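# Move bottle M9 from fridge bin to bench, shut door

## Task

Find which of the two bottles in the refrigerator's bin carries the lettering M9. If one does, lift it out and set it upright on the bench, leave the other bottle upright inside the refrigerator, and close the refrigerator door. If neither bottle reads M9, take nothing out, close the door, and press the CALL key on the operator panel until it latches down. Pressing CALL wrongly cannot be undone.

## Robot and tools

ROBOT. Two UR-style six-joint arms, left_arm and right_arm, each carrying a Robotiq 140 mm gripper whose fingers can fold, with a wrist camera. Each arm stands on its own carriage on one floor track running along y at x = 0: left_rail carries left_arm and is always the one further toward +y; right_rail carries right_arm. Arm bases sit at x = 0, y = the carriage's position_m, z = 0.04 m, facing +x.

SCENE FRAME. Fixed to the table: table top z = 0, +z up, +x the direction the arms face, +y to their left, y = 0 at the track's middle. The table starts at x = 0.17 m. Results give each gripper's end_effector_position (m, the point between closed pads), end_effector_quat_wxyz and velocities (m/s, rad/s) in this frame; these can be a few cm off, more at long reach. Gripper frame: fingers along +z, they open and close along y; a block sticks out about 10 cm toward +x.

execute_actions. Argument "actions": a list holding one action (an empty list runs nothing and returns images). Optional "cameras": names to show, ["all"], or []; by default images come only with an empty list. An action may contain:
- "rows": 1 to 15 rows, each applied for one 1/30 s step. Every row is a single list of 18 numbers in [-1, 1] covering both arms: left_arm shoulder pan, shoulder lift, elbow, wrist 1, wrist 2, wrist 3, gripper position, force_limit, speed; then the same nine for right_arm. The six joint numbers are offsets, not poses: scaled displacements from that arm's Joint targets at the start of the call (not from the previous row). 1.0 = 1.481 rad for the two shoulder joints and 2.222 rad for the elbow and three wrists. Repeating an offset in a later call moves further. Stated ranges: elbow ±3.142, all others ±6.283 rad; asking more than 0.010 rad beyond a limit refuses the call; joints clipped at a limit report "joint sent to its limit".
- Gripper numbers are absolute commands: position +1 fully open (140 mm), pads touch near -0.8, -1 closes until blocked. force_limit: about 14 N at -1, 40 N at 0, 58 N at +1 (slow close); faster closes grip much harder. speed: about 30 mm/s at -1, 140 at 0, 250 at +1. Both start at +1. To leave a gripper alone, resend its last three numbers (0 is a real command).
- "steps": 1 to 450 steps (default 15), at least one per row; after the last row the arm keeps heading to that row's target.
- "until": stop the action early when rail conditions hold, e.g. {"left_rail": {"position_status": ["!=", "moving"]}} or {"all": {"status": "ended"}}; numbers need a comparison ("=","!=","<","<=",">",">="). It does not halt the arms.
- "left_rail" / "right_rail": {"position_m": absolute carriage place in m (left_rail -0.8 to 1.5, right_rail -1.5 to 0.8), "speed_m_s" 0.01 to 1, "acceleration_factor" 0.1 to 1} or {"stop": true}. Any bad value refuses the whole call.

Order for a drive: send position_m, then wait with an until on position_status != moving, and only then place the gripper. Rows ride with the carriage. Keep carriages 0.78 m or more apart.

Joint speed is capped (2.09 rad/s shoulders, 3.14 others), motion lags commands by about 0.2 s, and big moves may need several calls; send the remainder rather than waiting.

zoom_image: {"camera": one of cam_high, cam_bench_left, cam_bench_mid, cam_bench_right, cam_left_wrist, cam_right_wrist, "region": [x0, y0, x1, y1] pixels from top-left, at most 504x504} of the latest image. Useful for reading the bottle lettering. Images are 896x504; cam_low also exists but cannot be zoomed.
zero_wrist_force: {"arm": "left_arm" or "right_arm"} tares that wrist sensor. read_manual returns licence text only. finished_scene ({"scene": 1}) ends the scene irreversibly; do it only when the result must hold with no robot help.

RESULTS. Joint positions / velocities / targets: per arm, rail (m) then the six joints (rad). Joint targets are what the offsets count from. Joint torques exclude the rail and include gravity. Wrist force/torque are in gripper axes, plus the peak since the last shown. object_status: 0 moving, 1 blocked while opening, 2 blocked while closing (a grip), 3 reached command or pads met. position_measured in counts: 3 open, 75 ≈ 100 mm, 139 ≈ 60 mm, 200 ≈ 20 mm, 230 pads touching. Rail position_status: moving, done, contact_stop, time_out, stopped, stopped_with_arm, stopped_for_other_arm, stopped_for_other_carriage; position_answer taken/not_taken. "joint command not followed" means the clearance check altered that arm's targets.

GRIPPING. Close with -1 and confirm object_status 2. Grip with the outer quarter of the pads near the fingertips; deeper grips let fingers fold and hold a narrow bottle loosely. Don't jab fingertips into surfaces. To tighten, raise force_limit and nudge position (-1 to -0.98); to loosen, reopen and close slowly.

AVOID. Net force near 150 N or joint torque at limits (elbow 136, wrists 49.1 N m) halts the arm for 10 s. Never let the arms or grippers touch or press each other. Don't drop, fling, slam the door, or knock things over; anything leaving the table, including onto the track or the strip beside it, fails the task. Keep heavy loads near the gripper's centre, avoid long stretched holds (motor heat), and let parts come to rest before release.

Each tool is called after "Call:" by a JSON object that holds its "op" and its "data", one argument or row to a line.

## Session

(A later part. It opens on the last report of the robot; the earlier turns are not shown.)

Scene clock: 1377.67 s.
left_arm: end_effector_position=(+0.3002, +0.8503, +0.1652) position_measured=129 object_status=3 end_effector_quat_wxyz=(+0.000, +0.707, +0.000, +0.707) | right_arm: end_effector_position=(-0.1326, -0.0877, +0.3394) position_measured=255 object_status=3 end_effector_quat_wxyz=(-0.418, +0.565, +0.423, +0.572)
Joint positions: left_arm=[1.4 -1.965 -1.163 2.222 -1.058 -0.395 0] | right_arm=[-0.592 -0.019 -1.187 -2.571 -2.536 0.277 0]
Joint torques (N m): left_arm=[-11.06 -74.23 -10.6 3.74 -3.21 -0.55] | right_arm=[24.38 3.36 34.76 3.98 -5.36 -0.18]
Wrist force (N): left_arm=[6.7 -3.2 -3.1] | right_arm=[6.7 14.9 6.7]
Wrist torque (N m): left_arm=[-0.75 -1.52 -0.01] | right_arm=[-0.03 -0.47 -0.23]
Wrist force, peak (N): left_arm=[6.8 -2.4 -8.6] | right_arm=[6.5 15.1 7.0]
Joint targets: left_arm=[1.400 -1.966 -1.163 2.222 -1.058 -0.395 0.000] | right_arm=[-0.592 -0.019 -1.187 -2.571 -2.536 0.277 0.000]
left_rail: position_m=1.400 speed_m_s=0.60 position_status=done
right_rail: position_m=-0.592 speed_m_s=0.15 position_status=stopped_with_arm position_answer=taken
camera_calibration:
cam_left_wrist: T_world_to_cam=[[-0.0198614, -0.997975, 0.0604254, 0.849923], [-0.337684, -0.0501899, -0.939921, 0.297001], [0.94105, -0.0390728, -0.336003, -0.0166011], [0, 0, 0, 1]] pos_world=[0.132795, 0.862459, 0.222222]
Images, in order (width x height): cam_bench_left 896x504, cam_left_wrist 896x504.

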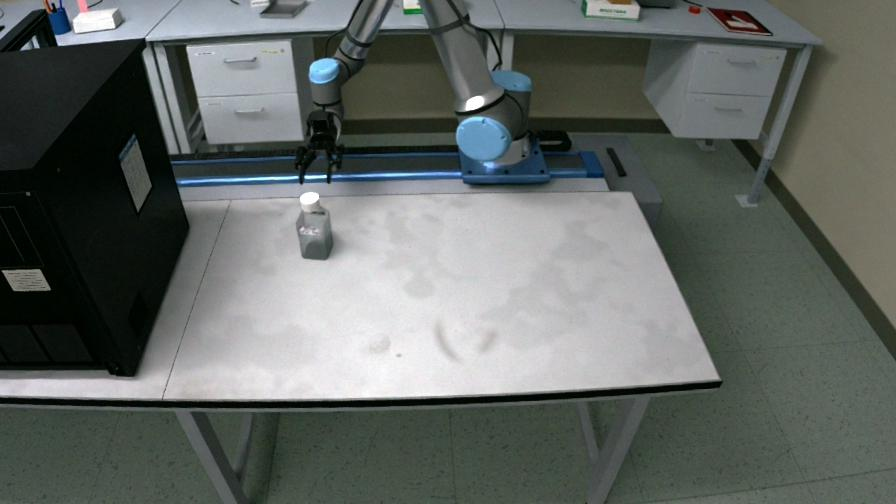

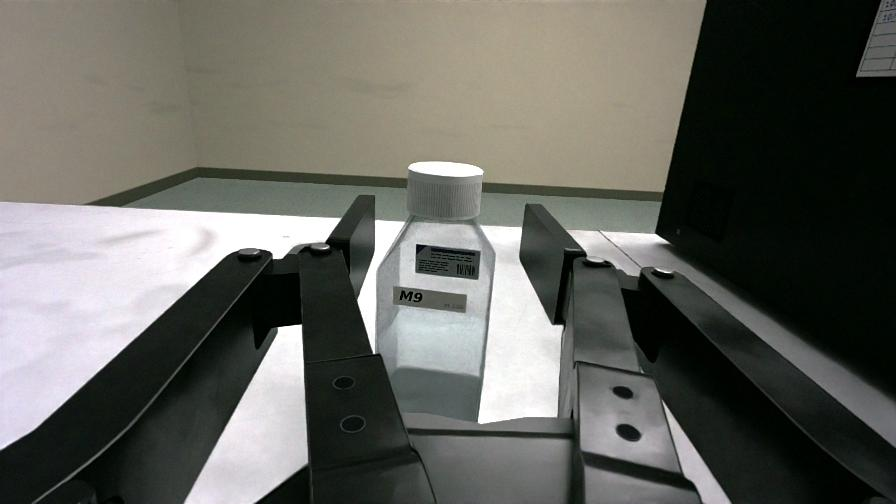

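Call:
{"op": "execute_actions", "data": {
  "actions": [
    {"right_rail":{"position_m":-0.55,"speed_m_s":0.15},"steps":40,"until":{"right_rail":{"position_status":["!=","moving"]}}}
  ]
}}

Call:
{"op": "execute_actions", "data": {
  "actions": [
    {"rows":[[0,0,0,0,0,0,0,-0.1,-1,-0.0118,-0.0086,0.0039,0.0021,-0.0054,0,-1,0.3,-0.7],[0,0,0,0,0,0,0,-0.1,-1,-0.0353,-0.0259,0.0116,0.0064,-0.0163,0,-1,0.3,-0.7],[0,0,0,0,0,0,0,-0.1,-1,-0.0587,-0.0432,0.0193,0.0107,-0.0272,0,-1,0.3,-0.7],[0,0,0,0,0,0,0,-0.1,-1,-0.0881,-0.0648,0.0289,0.0161,-0.0408,0,-1,0.3,-0.7],[0,0,0,0,0,0,0,-0.1,-1,-0.1175,-0.0864,0.0385,0.0214,-0.0545,0,-1,0.3,-0.7],[0,0,0,0,0,0,0,-0.1,-1,-0.1469,-0.1081,0.0481,0.0268,-0.0681,0,-1,0.3,-0.7],[0,0,0,0,0,0,0,-0.1,-1,-0.1762,-0.1297,0.0578,0.0321,-0.0817,0,-1,0.3,-0.7],[0,0,0,0,0,0,0,-0.1,-1,-0.2056,-0.1513,0.0674,0.0375,-0.0953,0,-1,0.3,-0.7],[0,0,0,0,0,0,0,-0.1,-1,-0.235,-0.1729,0.077,0.0428,-0.1089,0,-1,0.3,-0.7]],"steps":20}
  ],
  "cameras": ["cam_right_wrist"]
}}

Scene clock: 1402.23 s.
left_arm: end_effector_position=(+0.3000, +0.8503, +0.1652) position_measured=129 object_status=3 end_effector_quat_wxyz=(+0.000, +0.707, +0.000, +0.707) | right_arm: end_effector_position=(-0.1326, -0.0457, +0.3394) position_measured=255 object_status=3 end_effector_quat_wxyz=(-0.418, +0.565, +0.423, +0.571) end_effector_velocity=(+0.001, +0.001, +0.000) end_effector_angular_velocity=(+0.000, -0.001, -0.001)
Joint positions: left_arm=[1.4 -1.966 -1.163 2.222 -1.058 -0.395 0] | right_arm=[-0.55 -0.019 -1.187 -2.571 -2.536 0.277 0]
Joint velocities: left_arm=[within noise] | right_arm=[0.001 -0.001 0 0 0 0 0]
Joint torques (N m): left_arm=[-13.58 -74.77 -12.05 3.53 -3.5 -1.03] | right_arm=[-4.97 4.91 33.91 -2.1 1.77 0.47]
Wrist force (N): left_arm=[6.3 -3.2 -3.3] | right_arm=[-2.0 -2.1 -6.0]
Wrist torque (N m): left_arm=[-0.76 -1.46 0.00] | right_arm=[-0.04 0.38 -0.29]
Wrist force, peak (N): left_arm=[6.9 -3.6 -3.1] | right_arm=[6.9 15.4 6.9]
Joint targets: left_arm=[1.400 -1.966 -1.163 2.222 -1.058 -0.395 0.000] | right_arm=[-0.550 -0.019 -1.187 -2.571 -2.536 0.277 0.000]
Tool commands: left_gripper/position=+0.0 left_gripper/force_limit=-0.1 left_gripper/speed=-1.0 right_gripper/position=-1.0 right_gripper/force_limit=+0.3 right_gripper/speed=-0.7
left_rail: position_m=1.400 speed_m_s=0.60 position_status=done
right_rail: position_m=-0.550 speed_m_s=0.15 position_status=done

Scene clock: 1403.37 s.
left_arm: end_effector_position=(+0.3000, +0.8503, +0.1652) position_measured=129 object_status=3 end_effector_quat_wxyz=(+0.000, +0.707, +0.000, +0.707) | right_arm: end_effector_position=(-0.1385, +0.0545, +0.3395) position_measured=255 object_status=3 end_effector_quat_wxyz=(-0.390, +0.590, +0.390, +0.590)
Joint positions: left_arm=[1.4 -1.966 -1.163 2.222 -1.058 -0.395 0] | right_arm=[-0.55 -0.367 -1.443 -2.4 -2.441 0.036 0]
Joint torques (N m): left_arm=[-12.77 -74.29 -11.68 3.52 -3.46 -0.91] | right_arm=[-20.23 15.85 44.58 2.03 -1.85 -0.08]
Wrist force (N): left_arm=[6.4 -3.3 -3.2] | right_arm=[-0.3 -4.0 -5.9]
Wrist torque (N m): left_arm=[-0.77 -1.46 -0.01] | right_arm=[-0.53 0.05 -0.28]
Wrist force, peak (N): left_arm=[6.7 -3.4 -3.4] | right_arm=[-3.2 3.5 -15.0]
Joint targets: left_arm=[1.400 -1.966 -1.163 2.222 -1.058 -0.395 0.000] | right_arm=[-0.550 -0.367 -1.443 -2.400 -2.440 0.035 0.000]
left_rail: position_m=1.400 speed_m_s=0.60 position_status=done
right_rail: position_m=-0.550 speed_m_s=0.15 position_status=done
camera_calibration:
cam_right_wrist: T_world_to_cam=[[0.910634, -0.413213, 0.000258812, 0.15836], [-0.134187, -0.296313, -0.945617, 0.322088], [0.390818, 0.861077, -0.325281, 0.302454], [0, 0, 0, 1]] pos_world=[-0.219192, -0.0995605, 0.402914]
Images, in order (width x height): cam_right_wrist 896x504.

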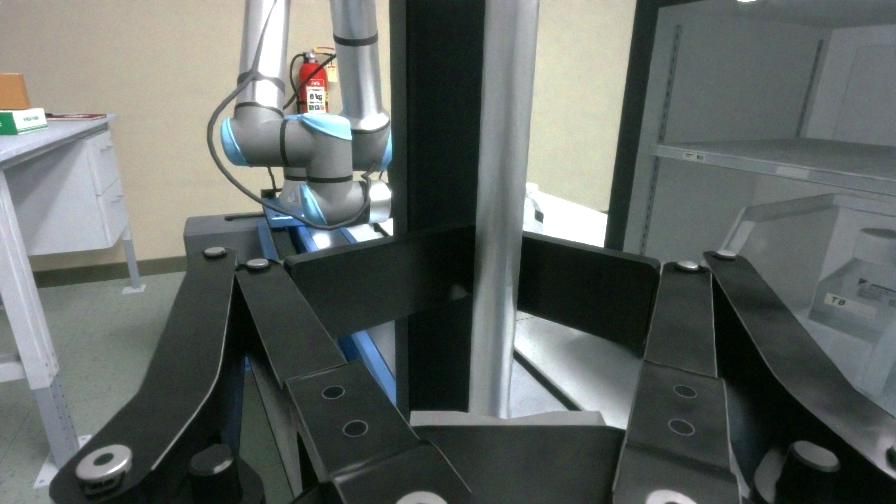

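Call:
{"op": "execute_actions", "data": {
  "actions": [
    {"rows":[[0,0,0,0,0,0,0,-0.1,-1,-0.0089,-0.0063,0.0039,0.0003,-0.0032,0,-1,0.3,-0.7],[0,0,0,0,0,0,0,-0.1,-1,-0.0267,-0.0188,0.0118,0.0008,-0.0096,0,-1,0.3,-0.7],[0,0,0,0,0,0,0,-0.1,-1,-0.0534,-0.0376,0.0236,0.0016,-0.0192,0,-1,0.3,-0.7],[0,0,0,0,0,0,0,-0.1,-1,-0.0801,-0.0563,0.0354,0.0024,-0.0288,0,-1,0.3,-0.7],[0,0,0,0,0,0,0,-0.1,-1,-0.1067,-0.0751,0.0472,0.0032,-0.0383,0,-1,0.3,-0.7],[0,0,0,0,0,0,0,-0.1,-1,-0.1334,-0.0939,0.059,0.004,-0.0479,0,-1,0.3,-0.7],[0,0,0,0,0,0,0,-0.1,-1,-0.1601,-0.1127,0.0708,0.0048,-0.0575,0,-1,0.3,-0.7],[0,0,0,0,0,0,0,-0.1,-1,-0.1779,-0.1252,0.0787,0.0053,-0.0639,0,-1,0.3,-0.7],[0,0,0,0,0,0,0,-0.1,-1,-0.1953,-0.1446,0.0947,0.0023,-0.0598,0,-1,0.3,-0.7],[0,0,0,0,0,0,0,-0.1,-1,-0.2128,-0.1641,0.1106,-0.0007,-0.0558,0,-1,0.3,-0.7],[0,0,0,0,0,0,0,-0.1,-1,-0.2302,-0.1835,0.1266,-0.0037,-0.0517,0,-1,0.3,-0.7],[0,0,0,0,0,0,0,-0.1,-1,-0.2477,-0.2029,0.1425,-0.0067,-0.0476,0,-1,0.3,-0.7],[0,0,0,0,0,0,0,-0.1,-1,-0.2695,-0.2272,0.1625,-0.0105,-0.0425,0,-1,0.3,-0.7],[0,0,0,0,0,0,0,-0.1,-1,-0.2957,-0.2563,0.1864,-0.0149,-0.0364,0,-1,0.3,-0.7],[0,0,0,0,0,0,0,-0.1,-1,-0.3088,-0.2709,0.1984,-0.0172,-0.0334,0,-1,0.3,-0.7]],"steps":25}
  ]
}}

Call:
{"op": "execute_actions", "data": {
  "actions": [
    {"rows":[[0,0,0,0,0,0,0,-0.1,-1,-0.0057,-0.0062,0.0061,-0.002,0.0021,0,-1,0.3,-0.7],[0,0,0,0,0,0,0,-0.1,-1,-0.017,-0.0187,0.0184,-0.0059,0.0064,0,-1,0.3,-0.7],[0,0,0,0,0,0,0,-0.1,-1,-0.0339,-0.0374,0.0368,-0.0118,0.0128,0,-1,0.3,-0.7],[0,0,0,0,0,0,0,-0.1,-1,-0.0509,-0.0561,0.0551,-0.0177,0.0192,0,-1,0.3,-0.7],[0,0,0,0,0,0,0,-0.1,-1,-0.0678,-0.0748,0.0735,-0.0236,0.0256,0,-1,0.3,-0.7],[0,0,0,0,0,0,0,-0.1,-1,-0.0848,-0.0935,0.0919,-0.0296,0.032,0,-1,0.3,-0.7],[0,0,0,0,0,0,0,-0.1,-1,-0.1017,-0.1122,0.1103,-0.0355,0.0383,0,-1,0.3,-0.7],[0,0,0,0,0,0,0,-0.1,-1,-0.113,-0.1247,0.1225,-0.0394,0.0426,0,-1,0.3,-0.7],[0,0,0,0,0,0,0,-0.1,-1,-0.133,-0.147,0.1463,-0.0482,0.0522,0,-1,0.3,-0.7],[0,0,0,0,0,0,0,-0.1,-1,-0.153,-0.1693,0.1701,-0.057,0.0619,0,-1,0.3,-0.7],[0,0,0,0,0,0,0,-0.1,-1,-0.173,-0.1915,0.1938,-0.0668,0.0716,0,-1,0.3,-0.7],[0,0,0,0,0,0,0,-0.1,-1,-0.193,-0.2138,0.2204,-0.0777,0.0825,0,-1,0.3,-0.7],[0,0,0,0,0,0,0,-0.1,-1,-0.213,-0.2361,0.247,-0.0886,0.0932,0,-1,0.3,-0.7],[0,0,0,0,0,0,0,-0.1,-1,-0.233,-0.2584,0.2718,-0.0985,0.1021,0,-1,0.3,-0.7],[0,0,0,0,0,0,0,-0.1,-1,-0.2493,-0.2766,0.2908,-0.1065,0.1088,0,-1,0.3,-0.7]],"steps":25}
  ],
  "cameras": ["cam_right_wrist","cam_high"]
}}

Scene clock: 1427.17 s.
left_arm: end_effector_position=(+0.3000, +0.8503, +0.1652) position_measured=129 object_status=3 end_effector_quat_wxyz=(+0.000, +0.707, +0.000, +0.707) | right_arm: end_effector_position=(-0.0496, +0.2614, +0.3392) position_measured=255 object_status=3 end_effector_quat_wxyz=(-0.271, +0.653, +0.270, +0.653) end_effector_velocity=(+0.000, +0.002, +0.001) end_effector_angular_velocity=(+0.001, +0.001, -0.002)
Joint positions: left_arm=[1.4 -1.966 -1.163 2.222 -1.058 -0.395 0] | right_arm=[-0.55 -0.824 -1.844 -1.96 -2.479 -0.039 0]
Joint velocities: left_arm=[within noise] | right_arm=[0 -0.002 -0.003 0.005 -0.001 -0.001 -0.001]
Joint torques (N m): left_arm=[-13.53 -72.26 -12.64 3.46 -3.57 -1.06] | right_arm=[-17.2 52.27 46.68 -1.9 2.17 -0.01]
Wrist force (N): left_arm=[6.6 -3.4 -3.1] | right_arm=[0.7 -5.6 -4.6]
Wrist torque (N m): left_arm=[-0.80 -1.50 -0.01] | right_arm=[-0.65 -0.06 -0.27]
Wrist force, peak (N): left_arm=[6.9 -3.3 -3.4] | right_arm=[9.1 -18.5 11.5]
Joint targets: left_arm=[1.400 -1.966 -1.163 2.222 -1.058 -0.395 0.000] | right_arm=[-0.550 -0.825 -1.845 -1.959 -2.479 -0.039 0.000]
left_rail: position_m=1.400 speed_m_s=0.60 position_status=done
right_rail: position_m=-0.550 speed_m_s=0.15 position_status=done

Scene clock: 1428.53 s.
left_arm: end_effector_position=(+0.3000, +0.8503, +0.1652) position_measured=129 object_status=3 end_effector_quat_wxyz=(+0.000, +0.707, +0.000, +0.707) | right_arm: end_effector_position=(+0.1634, +0.4167, +0.3397) position_measured=255 object_status=3 end_effector_quat_wxyz=(-0.061, +0.704, +0.061, +0.704) end_effector_velocity=(+0.002, +0.001, +0.001) end_effector_angular_velocity=(+0.002, +0.001, -0.002)
Joint positions: left_arm=[1.4 -1.966 -1.163 2.222 -1.058 -0.395 0] | right_arm=[-0.55 -1.194 -2.254 -1.314 -2.715 0.203 0]
Joint velocities: left_arm=[within noise] | right_arm=[0 -0.002 -0.002 0.005 -0.001 0 0]
Joint torques (N m): left_arm=[-13.26 -73.39 -12.86 3.4 -3.51 -0.95] | right_arm=[-16.01 85.85 53.52 -1.42 0.71 -0.43]
Wrist force (N): left_arm=[6.2 -3.3 -3.3] | right_arm=[1.0 1.6 -3.7]
Wrist torque (N m): left_arm=[-0.77 -1.43 -0.01] | right_arm=[-0.37 -0.16 -0.25]
Wrist force, peak (N): left_arm=[6.7 -3.5 -3.4] | right_arm=[0.6 -2.0 -28.2]
Joint targets: left_arm=[1.400 -1.966 -1.163 2.222 -1.058 -0.395 0.000] | right_arm=[-0.550 -1.194 -2.254 -1.313 -2.715 0.203 0.000]
left_rail: position_m=1.400 speed_m_s=0.60 position_status=done
right_rail: position_m=-0.550 speed_m_s=0.15 position_status=done
camera_calibration:
cam_right_wrist: T_world_to_cam=[[0.150223, -0.988652, -0.000807117, 0.397519], [-0.321796, -0.048124, -0.945585, 0.397304], [0.934816, 0.142308, -0.325374, 0.0833206], [0, 0, 0, 1]] pos_world=[-0.00975477, 0.40027, 0.403116]
Images, in order (width x height): cam_high 896x504, cam_right_wrist 896x504.

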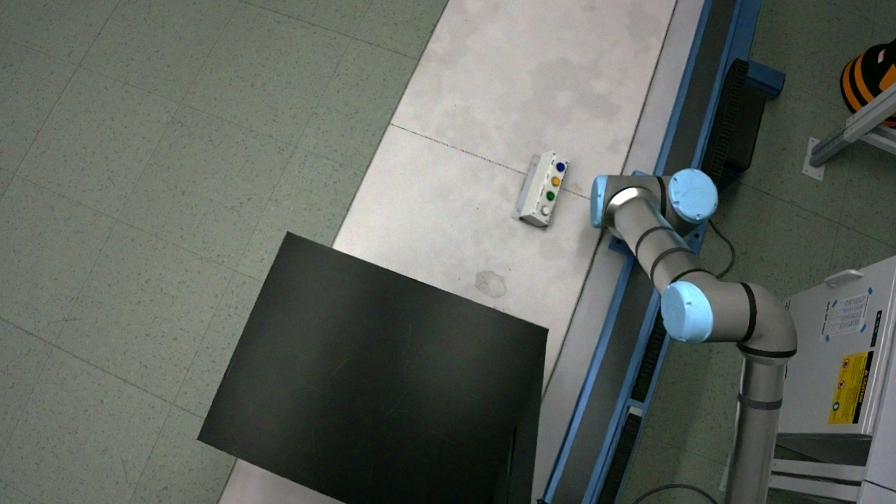

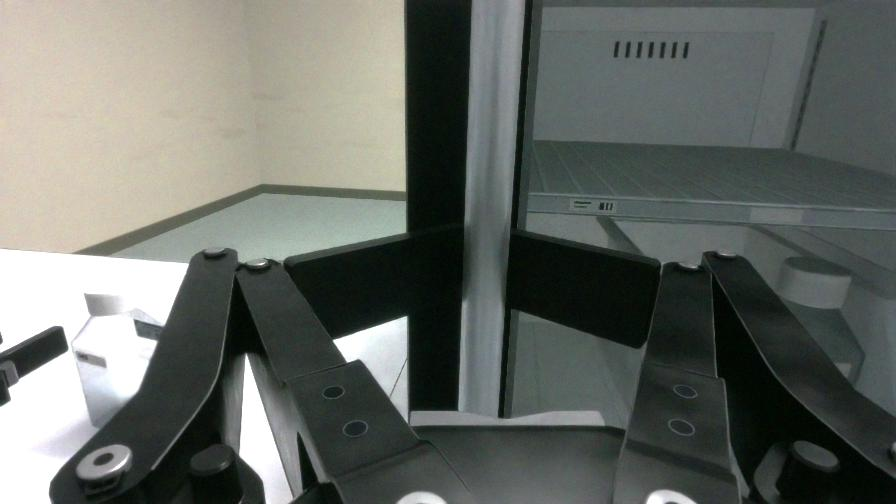

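Call:
{"op": "execute_actions", "data": {
  "actions": [
    {"rows":[[0,0,0,0,0,0,0,-0.1,-1,-0.0065,-0.0074,0.0087,-0.0038,0.0036,0,-1,0.3,-0.7],[0,0,0,0,0,0,0,-0.1,-1,-0.0163,-0.0184,0.0218,-0.0096,0.0089,0,-1,0.3,-0.7],[0,0,0,0,0,0,0,-0.1,-1,-0.0261,-0.0294,0.0348,-0.0153,0.0142,0,-1,0.3,-0.7],[0,0,0,0,0,0,0,-0.1,-1,-0.0359,-0.0405,0.0479,-0.021,0.0196,0,-1,0.3,-0.7],[0,0,0,0,0,0,0,-0.1,-1,-0.0456,-0.0515,0.0609,-0.0267,0.0249,0,-1,0.3,-0.7],[0,0,0,0,0,0,0,-0.1,-1,-0.0554,-0.0626,0.074,-0.0325,0.0303,0,-1,0.3,-0.7],[0,0,0,0,0,0,0,-0.1,-1,-0.0619,-0.0699,0.0827,-0.0363,0.0338,0,-1,0.3,-0.7]],"steps":18}
  ],
  "cameras": ["cam_right_wrist","cam_high"]
}}

Scene clock: 1440.20 s.
left_arm: end_effector_position=(+0.3000, +0.8503, +0.1652) position_measured=129 object_status=3 end_effector_quat_wxyz=(+0.000, +0.707, +0.000, +0.707) | right_arm: end_effector_position=(+0.2343, +0.4337, +0.3396) position_measured=255 object_status=3 end_effector_quat_wxyz=(-0.002, +0.707, +0.003, +0.707)
Joint positions: left_arm=[1.4 -1.966 -1.163 2.222 -1.058 -0.395 0] | right_arm=[-0.55 -1.286 -2.358 -1.13 -2.796 0.278 0]
Joint torques (N m): left_arm=[-13.87 -74.13 -13.81 3.49 -3.53 -0.96] | right_arm=[-15.26 98.4 53.52 -2.46 1.5 -0.16]
Wrist force (N): left_arm=[6.7 -3.3 -3.2] | right_arm=[-2.4 -0.1 -4.4]
Wrist torque (N m): left_arm=[-0.77 -1.54 -0.01] | right_arm=[-0.54 0.31 -0.27]
Wrist force, peak (N): left_arm=[6.9 -3.3 -3.4] | right_arm=[-0.2 -3.0 -19.5]
Joint targets: left_arm=[1.400 -1.966 -1.163 2.222 -1.058 -0.395 0.000] | right_arm=[-0.550 -1.286 -2.358 -1.130 -2.796 0.278 0.000]
left_rail: position_m=1.400 speed_m_s=0.60 position_status=done
right_rail: position_m=-0.550 speed_m_s=0.15 position_status=done
camera_calibration:
cam_right_wrist: T_world_to_cam=[[-0.015969, -0.999872, -0.000402466, 0.447487], [-0.325216, 0.00557467, -0.945623, 0.398413], [0.945505, -0.0149698, -0.325264, 0.0802008], [0, 0, 0, 1]] pos_world=[0.060886, 0.44641, 0.403015]
Images, in order (width x height): cam_high 896x504, cam_right_wrist 896x504.

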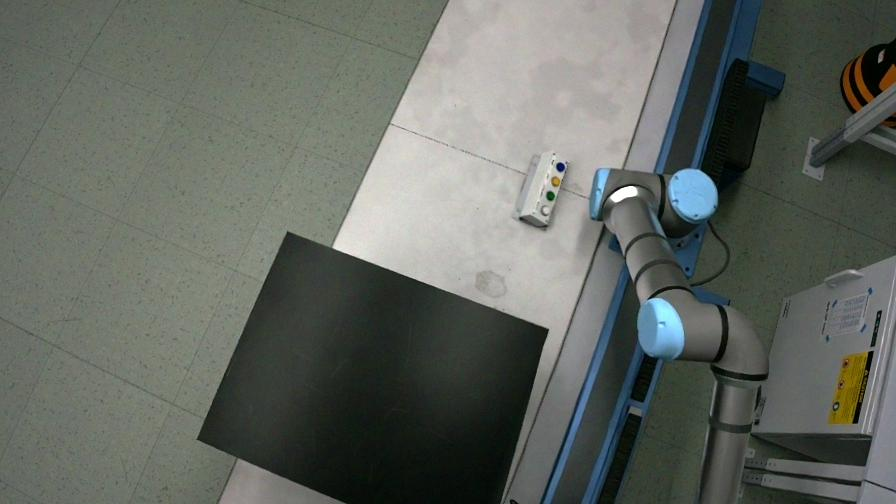

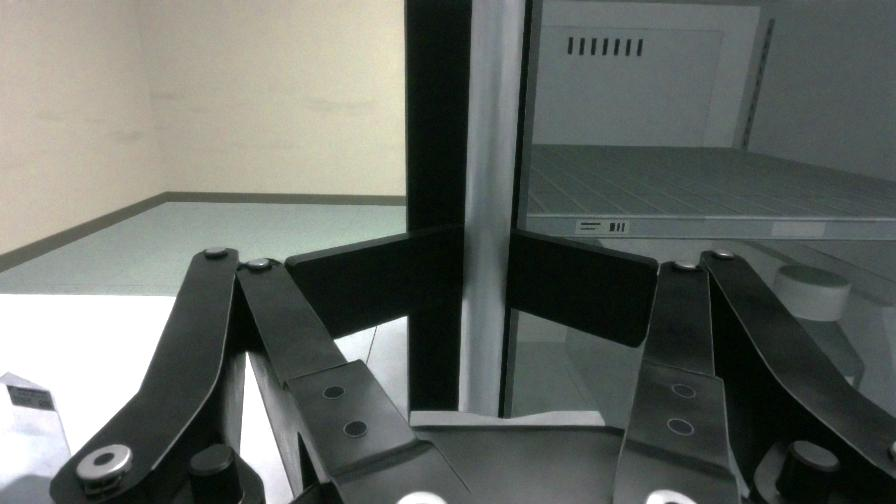

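Call:
{"op": "execute_actions", "data": {
  "actions": [
    {"rows":[[0,0,0,0,0,0,0,-0.1,-1,0,0,0,0,0,0,0.6,0.3,-0.7]],"steps":75}
  ],
  "cameras": ["cam_right_wrist"]
}}

Scene clock: 1451.47 s.
left_arm: end_effector_position=(+0.3000, +0.8503, +0.1652) position_measured=129 object_status=3 end_effector_quat_wxyz=(+0.000, +0.707, +0.000, +0.707) | right_arm: end_effector_position=(+0.2345, +0.4338, +0.3396) position_measured=53 object_status=3 end_effector_quat_wxyz=(-0.002, +0.707, +0.003, +0.707)
Joint positions: left_arm=[1.4 -1.966 -1.163 2.222 -1.058 -0.395 0] | right_arm=[-0.55 -1.286 -2.358 -1.13 -2.796 0.278 0]
Joint torques (N m): left_arm=[-14.24 -74.05 -14.5 3.44 -3.43 -1.05] | right_arm=[17.75 107.38 32.03 0.73 2.29 -0.02]
Wrist force (N): left_arm=[6.6 -3.1 -3.3] | right_arm=[-0.9 -3.4 -7.5]
Wrist torque (N m): left_arm=[-0.74 -1.52 -0.01] | right_arm=[-0.32 0.16 -0.31]
Wrist force, peak (N): left_arm=[6.9 -3.5 -3.3] | right_arm=[-1.6 -6.9 -8.3]
Joint targets: left_arm=[1.400 -1.966 -1.163 2.222 -1.058 -0.395 0.000] | right_arm=[-0.550 -1.286 -2.358 -1.130 -2.796 0.278 0.000]
left_rail: position_m=1.400 speed_m_s=0.60 position_status=done
right_rail: position_m=-0.550 speed_m_s=0.15 position_status=done
camera_calibration:
cam_right_wrist: T_world_to_cam=[[-0.0162868, -0.999867, -0.00039773, 0.447604], [-0.325244, 0.00567403, -0.945613, 0.398399], [0.94549, -0.0152717, -0.325293, 0.0802544], [0, 0, 0, 1]] pos_world=[0.0609869, 0.446509, 0.403015]
Images, in order (width x height): cam_right_wrist 896x504.

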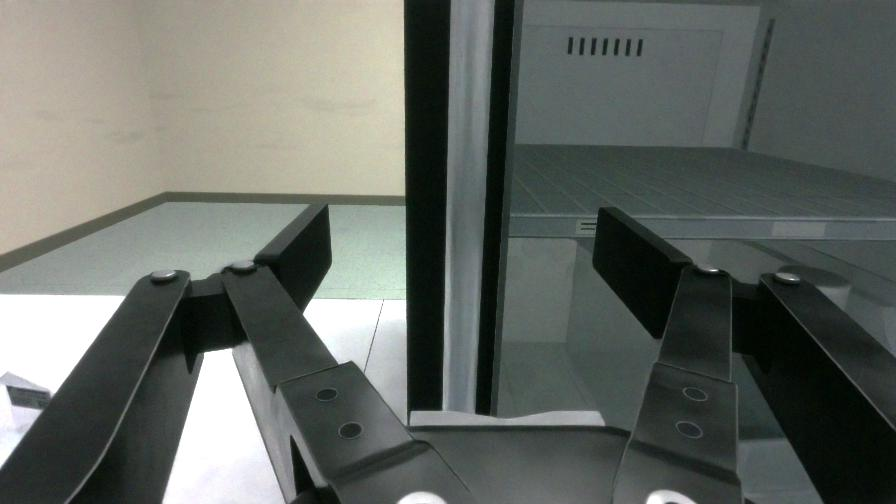

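Call:
{"op": "execute_actions", "data": {
  "actions": [
    {"rows":[[0,0,0,0,0,0,0,-0.1,-1,0.018,-0.0063,0.008,-0.0035,0.0131,0,0.6,0.3,-0.7],[0,0,0,0,0,0,0,-0.1,-1,0.0365,-0.0126,0.0159,-0.0069,0.0261,0,0.6,0.3,-0.7],[0,0,0,0,0,0,0,-0.1,-1,0.0547,-0.0189,0.0239,-0.0104,0.0392,0,0.6,0.3,-0.7]],"steps":20}
  ],
  "cameras": ["cam_right_wrist","cam_high"]
}}

Call:
{"op": "zoom_image", "data": {
  "camera": "cam_high",
  "region": [460, 280, 620, 504]
}}

Scene clock: 1463.10 s.
left_arm: end_effector_position=(+0.3000, +0.8503, +0.1652) position_measured=129 object_status=3 end_effector_quat_wxyz=(+0.000, +0.707, +0.000, +0.707) | right_arm: end_effector_position=(+0.1496, +0.4357, +0.3406) position_measured=53 object_status=3 end_effector_quat_wxyz=(-0.001, +0.707, +0.000, +0.707)
Joint positions: left_arm=[1.4 -1.966 -1.163 2.222 -1.058 -0.395 0] | right_arm=[-0.55 -1.205 -2.386 -1.077 -2.819 0.365 0]
Joint torques (N m): left_arm=[-14.08 -73.37 -15.51 3.31 -3.47 -0.92] | right_arm=[19.95 97.74 51.88 -2.41 1.7 0.05]
Wrist force (N): left_arm=[6.5 -3.5 -3.1] | right_arm=[-1.5 -3.6 -7.6]
Wrist torque (N m): left_arm=[-0.81 -1.49 -0.01] | right_arm=[-0.37 0.28 -0.30]
Wrist force, peak (N): left_arm=[6.7 -3.6 -3.3] | right_arm=[-1.3 -4.4 -14.6]
Joint targets: left_arm=[1.400 -1.966 -1.163 2.222 -1.058 -0.395 0.000] | right_arm=[-0.550 -1.205 -2.386 -1.076 -2.819 0.365 0.000]
left_rail: position_m=1.400 speed_m_s=0.60 position_status=done
right_rail: position_m=-0.550 speed_m_s=0.15 position_status=done
camera_calibration:
cam_right_wrist: T_world_to_cam=[[-0.0223528, -0.999748, -0.00229138, 0.449575], [-0.325846, 0.00945217, -0.945376, 0.370171], [0.945159, -0.0203852, -0.325975, 0.16332], [0, 0, 0, 1]] pos_world=[-0.0236955, 0.449292, 0.404219]
Images, in order (width x height): cam_high 896x504, cam_right_wrist 896x504.

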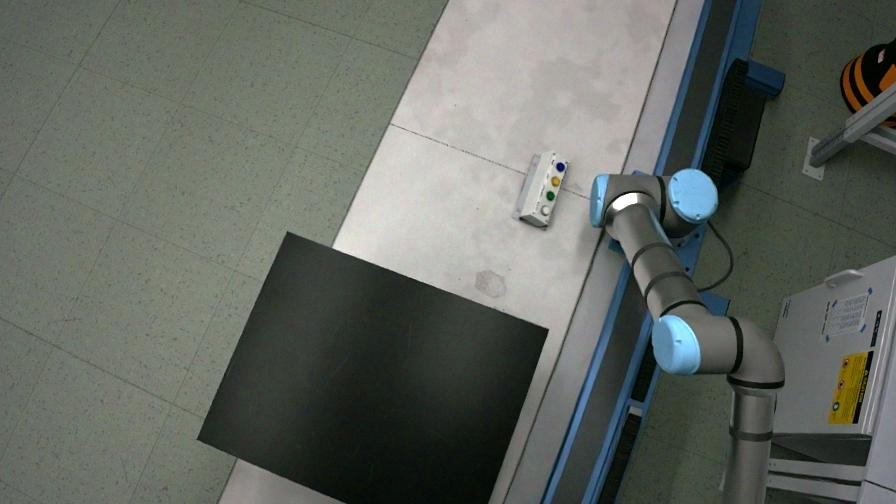

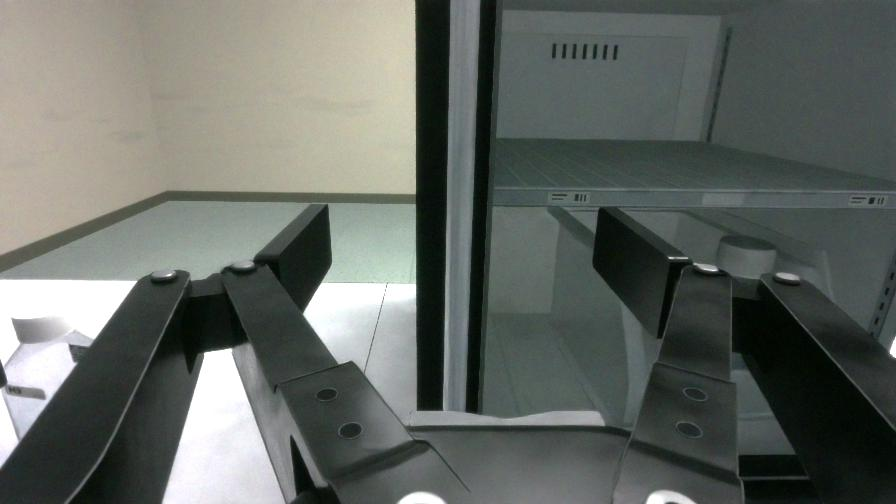

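Scaled by 2.250 from the camera's 896x504 image, which has a finer 1280x720 frame.

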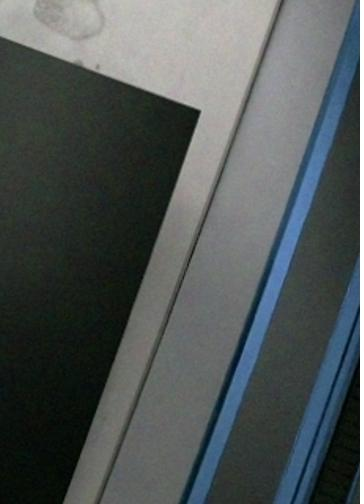

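Call:
{"op": "execute_actions", "data": {
  "actions": [
    {"rows":[[0,0,0,0,0,0,0,-0.1,-1,0,0,0,0,0,0,-1,0.3,0]],"steps":45}
  ]
}}

Call:
{"op": "execute_actions", "data": {
  "actions": [
    {"rows":[[0,0,0,0,0,0,0,-0.1,-1,-0.011,0.003,-0.0037,0.0015,-0.0072,0,-1,0.3,0],[0,0,0,0,0,0,0,-0.1,-1,-0.021,0.0058,-0.007,0.003,-0.0138,0,-1,0.3,0],[0,0,0,0,0,0,0,-0.1,-1,-0.029,0.008,-0.0097,0.0041,-0.0191,0,-1,0.3,0],[0,0,0,0,0,0,0,-0.1,-1,-0.0345,0.0095,-0.0116,0.0049,-0.0228,0,-1,0.3,0],[0,0,0,0,0,0,0,-0.1,-1,-0.0382,0.0105,-0.0128,0.0054,-0.0252,0,-1,0.3,0]],"steps":20}
  ],
  "cameras": ["cam_right_wrist"]
}}

Scene clock: 1478.43 s.
left_arm: end_effector_position=(+0.3000, +0.8503, +0.1652) position_measured=129 object_status=3 end_effector_quat_wxyz=(+0.000, +0.707, +0.000, +0.707) | right_arm: end_effector_position=(+0.1494, +0.4357, +0.3406) position_measured=233 object_status=3 end_effector_quat_wxyz=(-0.001, +0.707, +0.000, +0.707)
Joint positions: left_arm=[1.4 -1.966 -1.163 2.222 -1.058 -0.395 0] | right_arm=[-0.55 -1.205 -2.386 -1.076 -2.819 0.365 0]
Joint torques (N m): left_arm=[-13.61 -71.91 -17.06 3.16 -3.48 -1.12] | right_arm=[18.27 97.64 51.45 -2.79 1.98 0.19]
Wrist force (N): left_arm=[6.3 -3.5 -3.5] | right_arm=[-1.3 -3.0 -7.3]
Wrist torque (N m): left_arm=[-0.81 -1.45 -0.01] | right_arm=[-0.25 0.19 -0.31]
Wrist force, peak (N): left_arm=[6.9 -3.4 -3.6] | right_arm=[-1.5 -4.0 -7.9]
Joint targets: left_arm=[1.400 -1.966 -1.163 2.222 -1.058 -0.395 0.000] | right_arm=[-0.550 -1.205 -2.386 -1.076 -2.819 0.365 0.000]
left_rail: position_m=1.400 speed_m_s=0.60 position_status=done
right_rail: position_m=-0.550 speed_m_s=0.15 position_status=done

Scene clock: 1489.00 s.
left_arm: end_effector_position=(+0.3000, +0.8503, +0.1652) position_measured=129 object_status=3 end_effector_quat_wxyz=(+0.000, +0.707, +0.000, +0.707) | right_arm: end_effector_position=(+0.2015, +0.4362, +0.3408) position_measured=233 object_status=3 end_effector_quat_wxyz=(-0.001, +0.707, +0.000, +0.707)
Joint positions: left_arm=[1.4 -1.966 -1.163 2.222 -1.058 -0.395 0] | right_arm=[-0.55 -1.255 -2.371 -1.103 -2.807 0.314 0]
Joint torques (N m): left_arm=[-13.08 -72.79 -17.55 3.2 -3.4 -0.99] | right_arm=[-1.99 112.99 43.59 -0.75 -0.18 -0.31]
Wrist force (N): left_arm=[6.4 -3.2 -3.4] | right_arm=[-2.6 3.8 -32.4]
Wrist torque (N m): left_arm=[-0.74 -1.47 -0.01] | right_arm=[-0.70 0.14 -0.31]
Wrist force, peak (N): left_arm=[6.8 -3.5 -3.4] | right_arm=[8.0 14.9 -155.8]
Joint targets: left_arm=[1.400 -1.966 -1.163 2.222 -1.058 -0.395 0.000] | right_arm=[-0.550 -1.255 -2.371 -1.103 -2.807 0.314 0.000]
Tool commands: left_gripper/position=+0.0 left_gripper/force_limit=-0.1 left_gripper/speed=-1.0 right_gripper/position=-1.0 right_gripper/force_limit=+0.301961 right_gripper/speed=+0.003922
FORCE FAULT: contact force on the right arm reached its limit, and that arm stopped for 10 seconds. The contact can be on any part of that arm, not only on its tool. That arm's remaining commands of this call were not run. That arm's target is now where it stood when the stop ended, not its last command. That arm accepts commands again.
left_rail: position_m=1.400 speed_m_s=0.60 position_status=done
right_rail: position_m=-0.550 speed_m_s=0.15 position_status=done
camera_calibration:
cam_right_wrist: T_world_to_cam=[[-0.021272, -0.999772, -0.00193222, 0.450971], [-0.32566, 0.00875627, -0.945446, 0.387475], [0.945248, -0.0194823, -0.325772, 0.113914], [0, 0, 0, 1]] pos_world=[0.0281011, 0.449695, 0.404318]
Images, in order (width x height): cam_right_wrist 896x504.

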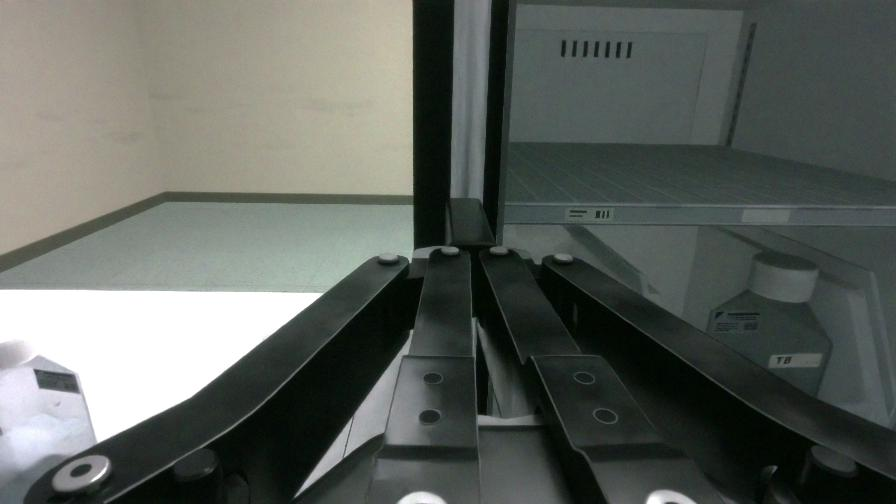

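Call:
{"op": "execute_actions", "data": {
  "actions": [
    {"rows":[[0,0,0,0,0,0,0,-0.1,-1,0.012,-0.0033,0.004,-0.0017,0.008,0,-1,0.3,0],[0,0,0,0,0,0,0,-0.1,-1,0.033,-0.0093,0.0113,-0.0048,0.0221,0,-1,0.3,0]],"steps":20}
  ],
  "cameras": ["cam_right_wrist","cam_bench_left"]
}}

Scene clock: 1494.87 s.
left_arm: end_effector_position=(+0.3000, +0.8503, +0.1652) position_measured=129 object_status=3 end_effector_quat_wxyz=(+0.000, +0.707, +0.000, +0.707) | right_arm: end_effector_position=(+0.1508, +0.4357, +0.3407) position_measured=233 object_status=3 end_effector_quat_wxyz=(-0.001, +0.707, +0.000, +0.707)
Joint positions: left_arm=[1.4 -1.966 -1.163 2.222 -1.058 -0.395 0] | right_arm=[-0.55 -1.206 -2.385 -1.078 -2.818 0.363 0]
Joint torques (N m): left_arm=[-12.85 -72.42 -18.45 3.17 -3.63 -0.93] | right_arm=[20.94 95.19 52 -2.81 1.4 -0.23]
Wrist force (N): left_arm=[6.4 -3.3 -3.3] | right_arm=[0.3 -4.4 -6.2]
Wrist torque (N m): left_arm=[-0.78 -1.47 -0.01] | right_arm=[-0.56 -0.15 -0.31]
Wrist force, peak (N): left_arm=[6.8 -3.3 -3.7] | right_arm=[-2.9 3.9 -31.9]
Joint targets: left_arm=[1.400 -1.966 -1.163 2.222 -1.058 -0.395 0.000] | right_arm=[-0.550 -1.206 -2.385 -1.078 -2.818 0.363 0.000]
left_rail: position_m=1.400 speed_m_s=0.60 position_status=done
right_rail: position_m=-0.550 speed_m_s=0.15 position_status=done
camera_calibration:
cam_right_wrist: T_world_to_cam=[[-0.0215975, -0.999763, -0.00255333, 0.44953], [-0.325942, 0.00945555, -0.945342, 0.370608], [0.945143, -0.0195848, -0.326069, 0.161989], [0, 0, 0, 1]] pos_world=[-0.0225971, 0.449092, 0.404319]
Images, in order (width x height): cam_bench_left 896x504, cam_right_wrist 896x504.

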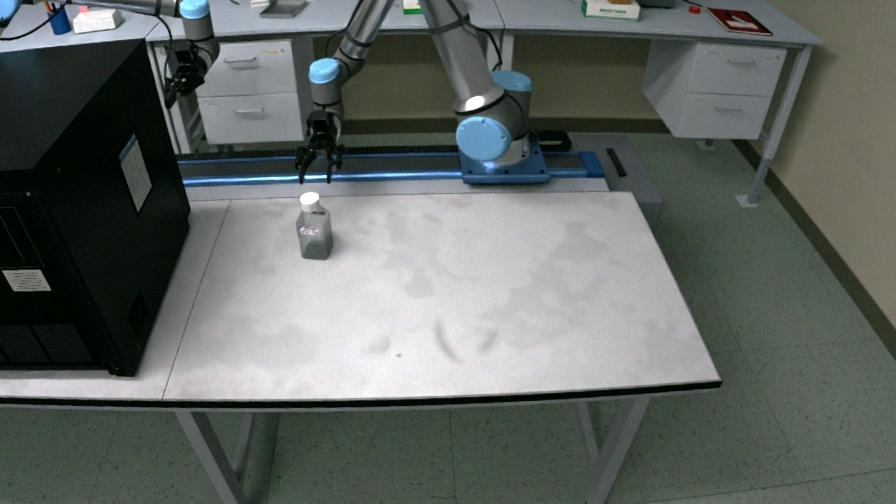

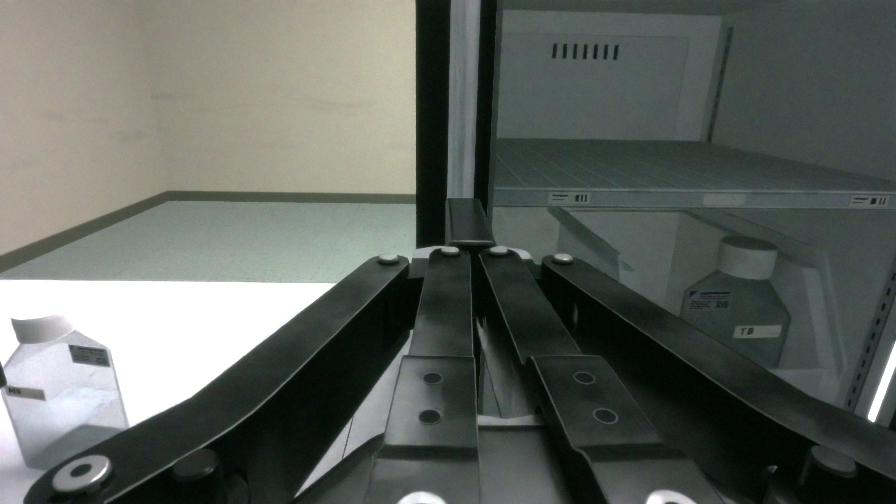

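Call:
{"op": "finished_scene", "data": {

}}

The scene is finished: the task was done.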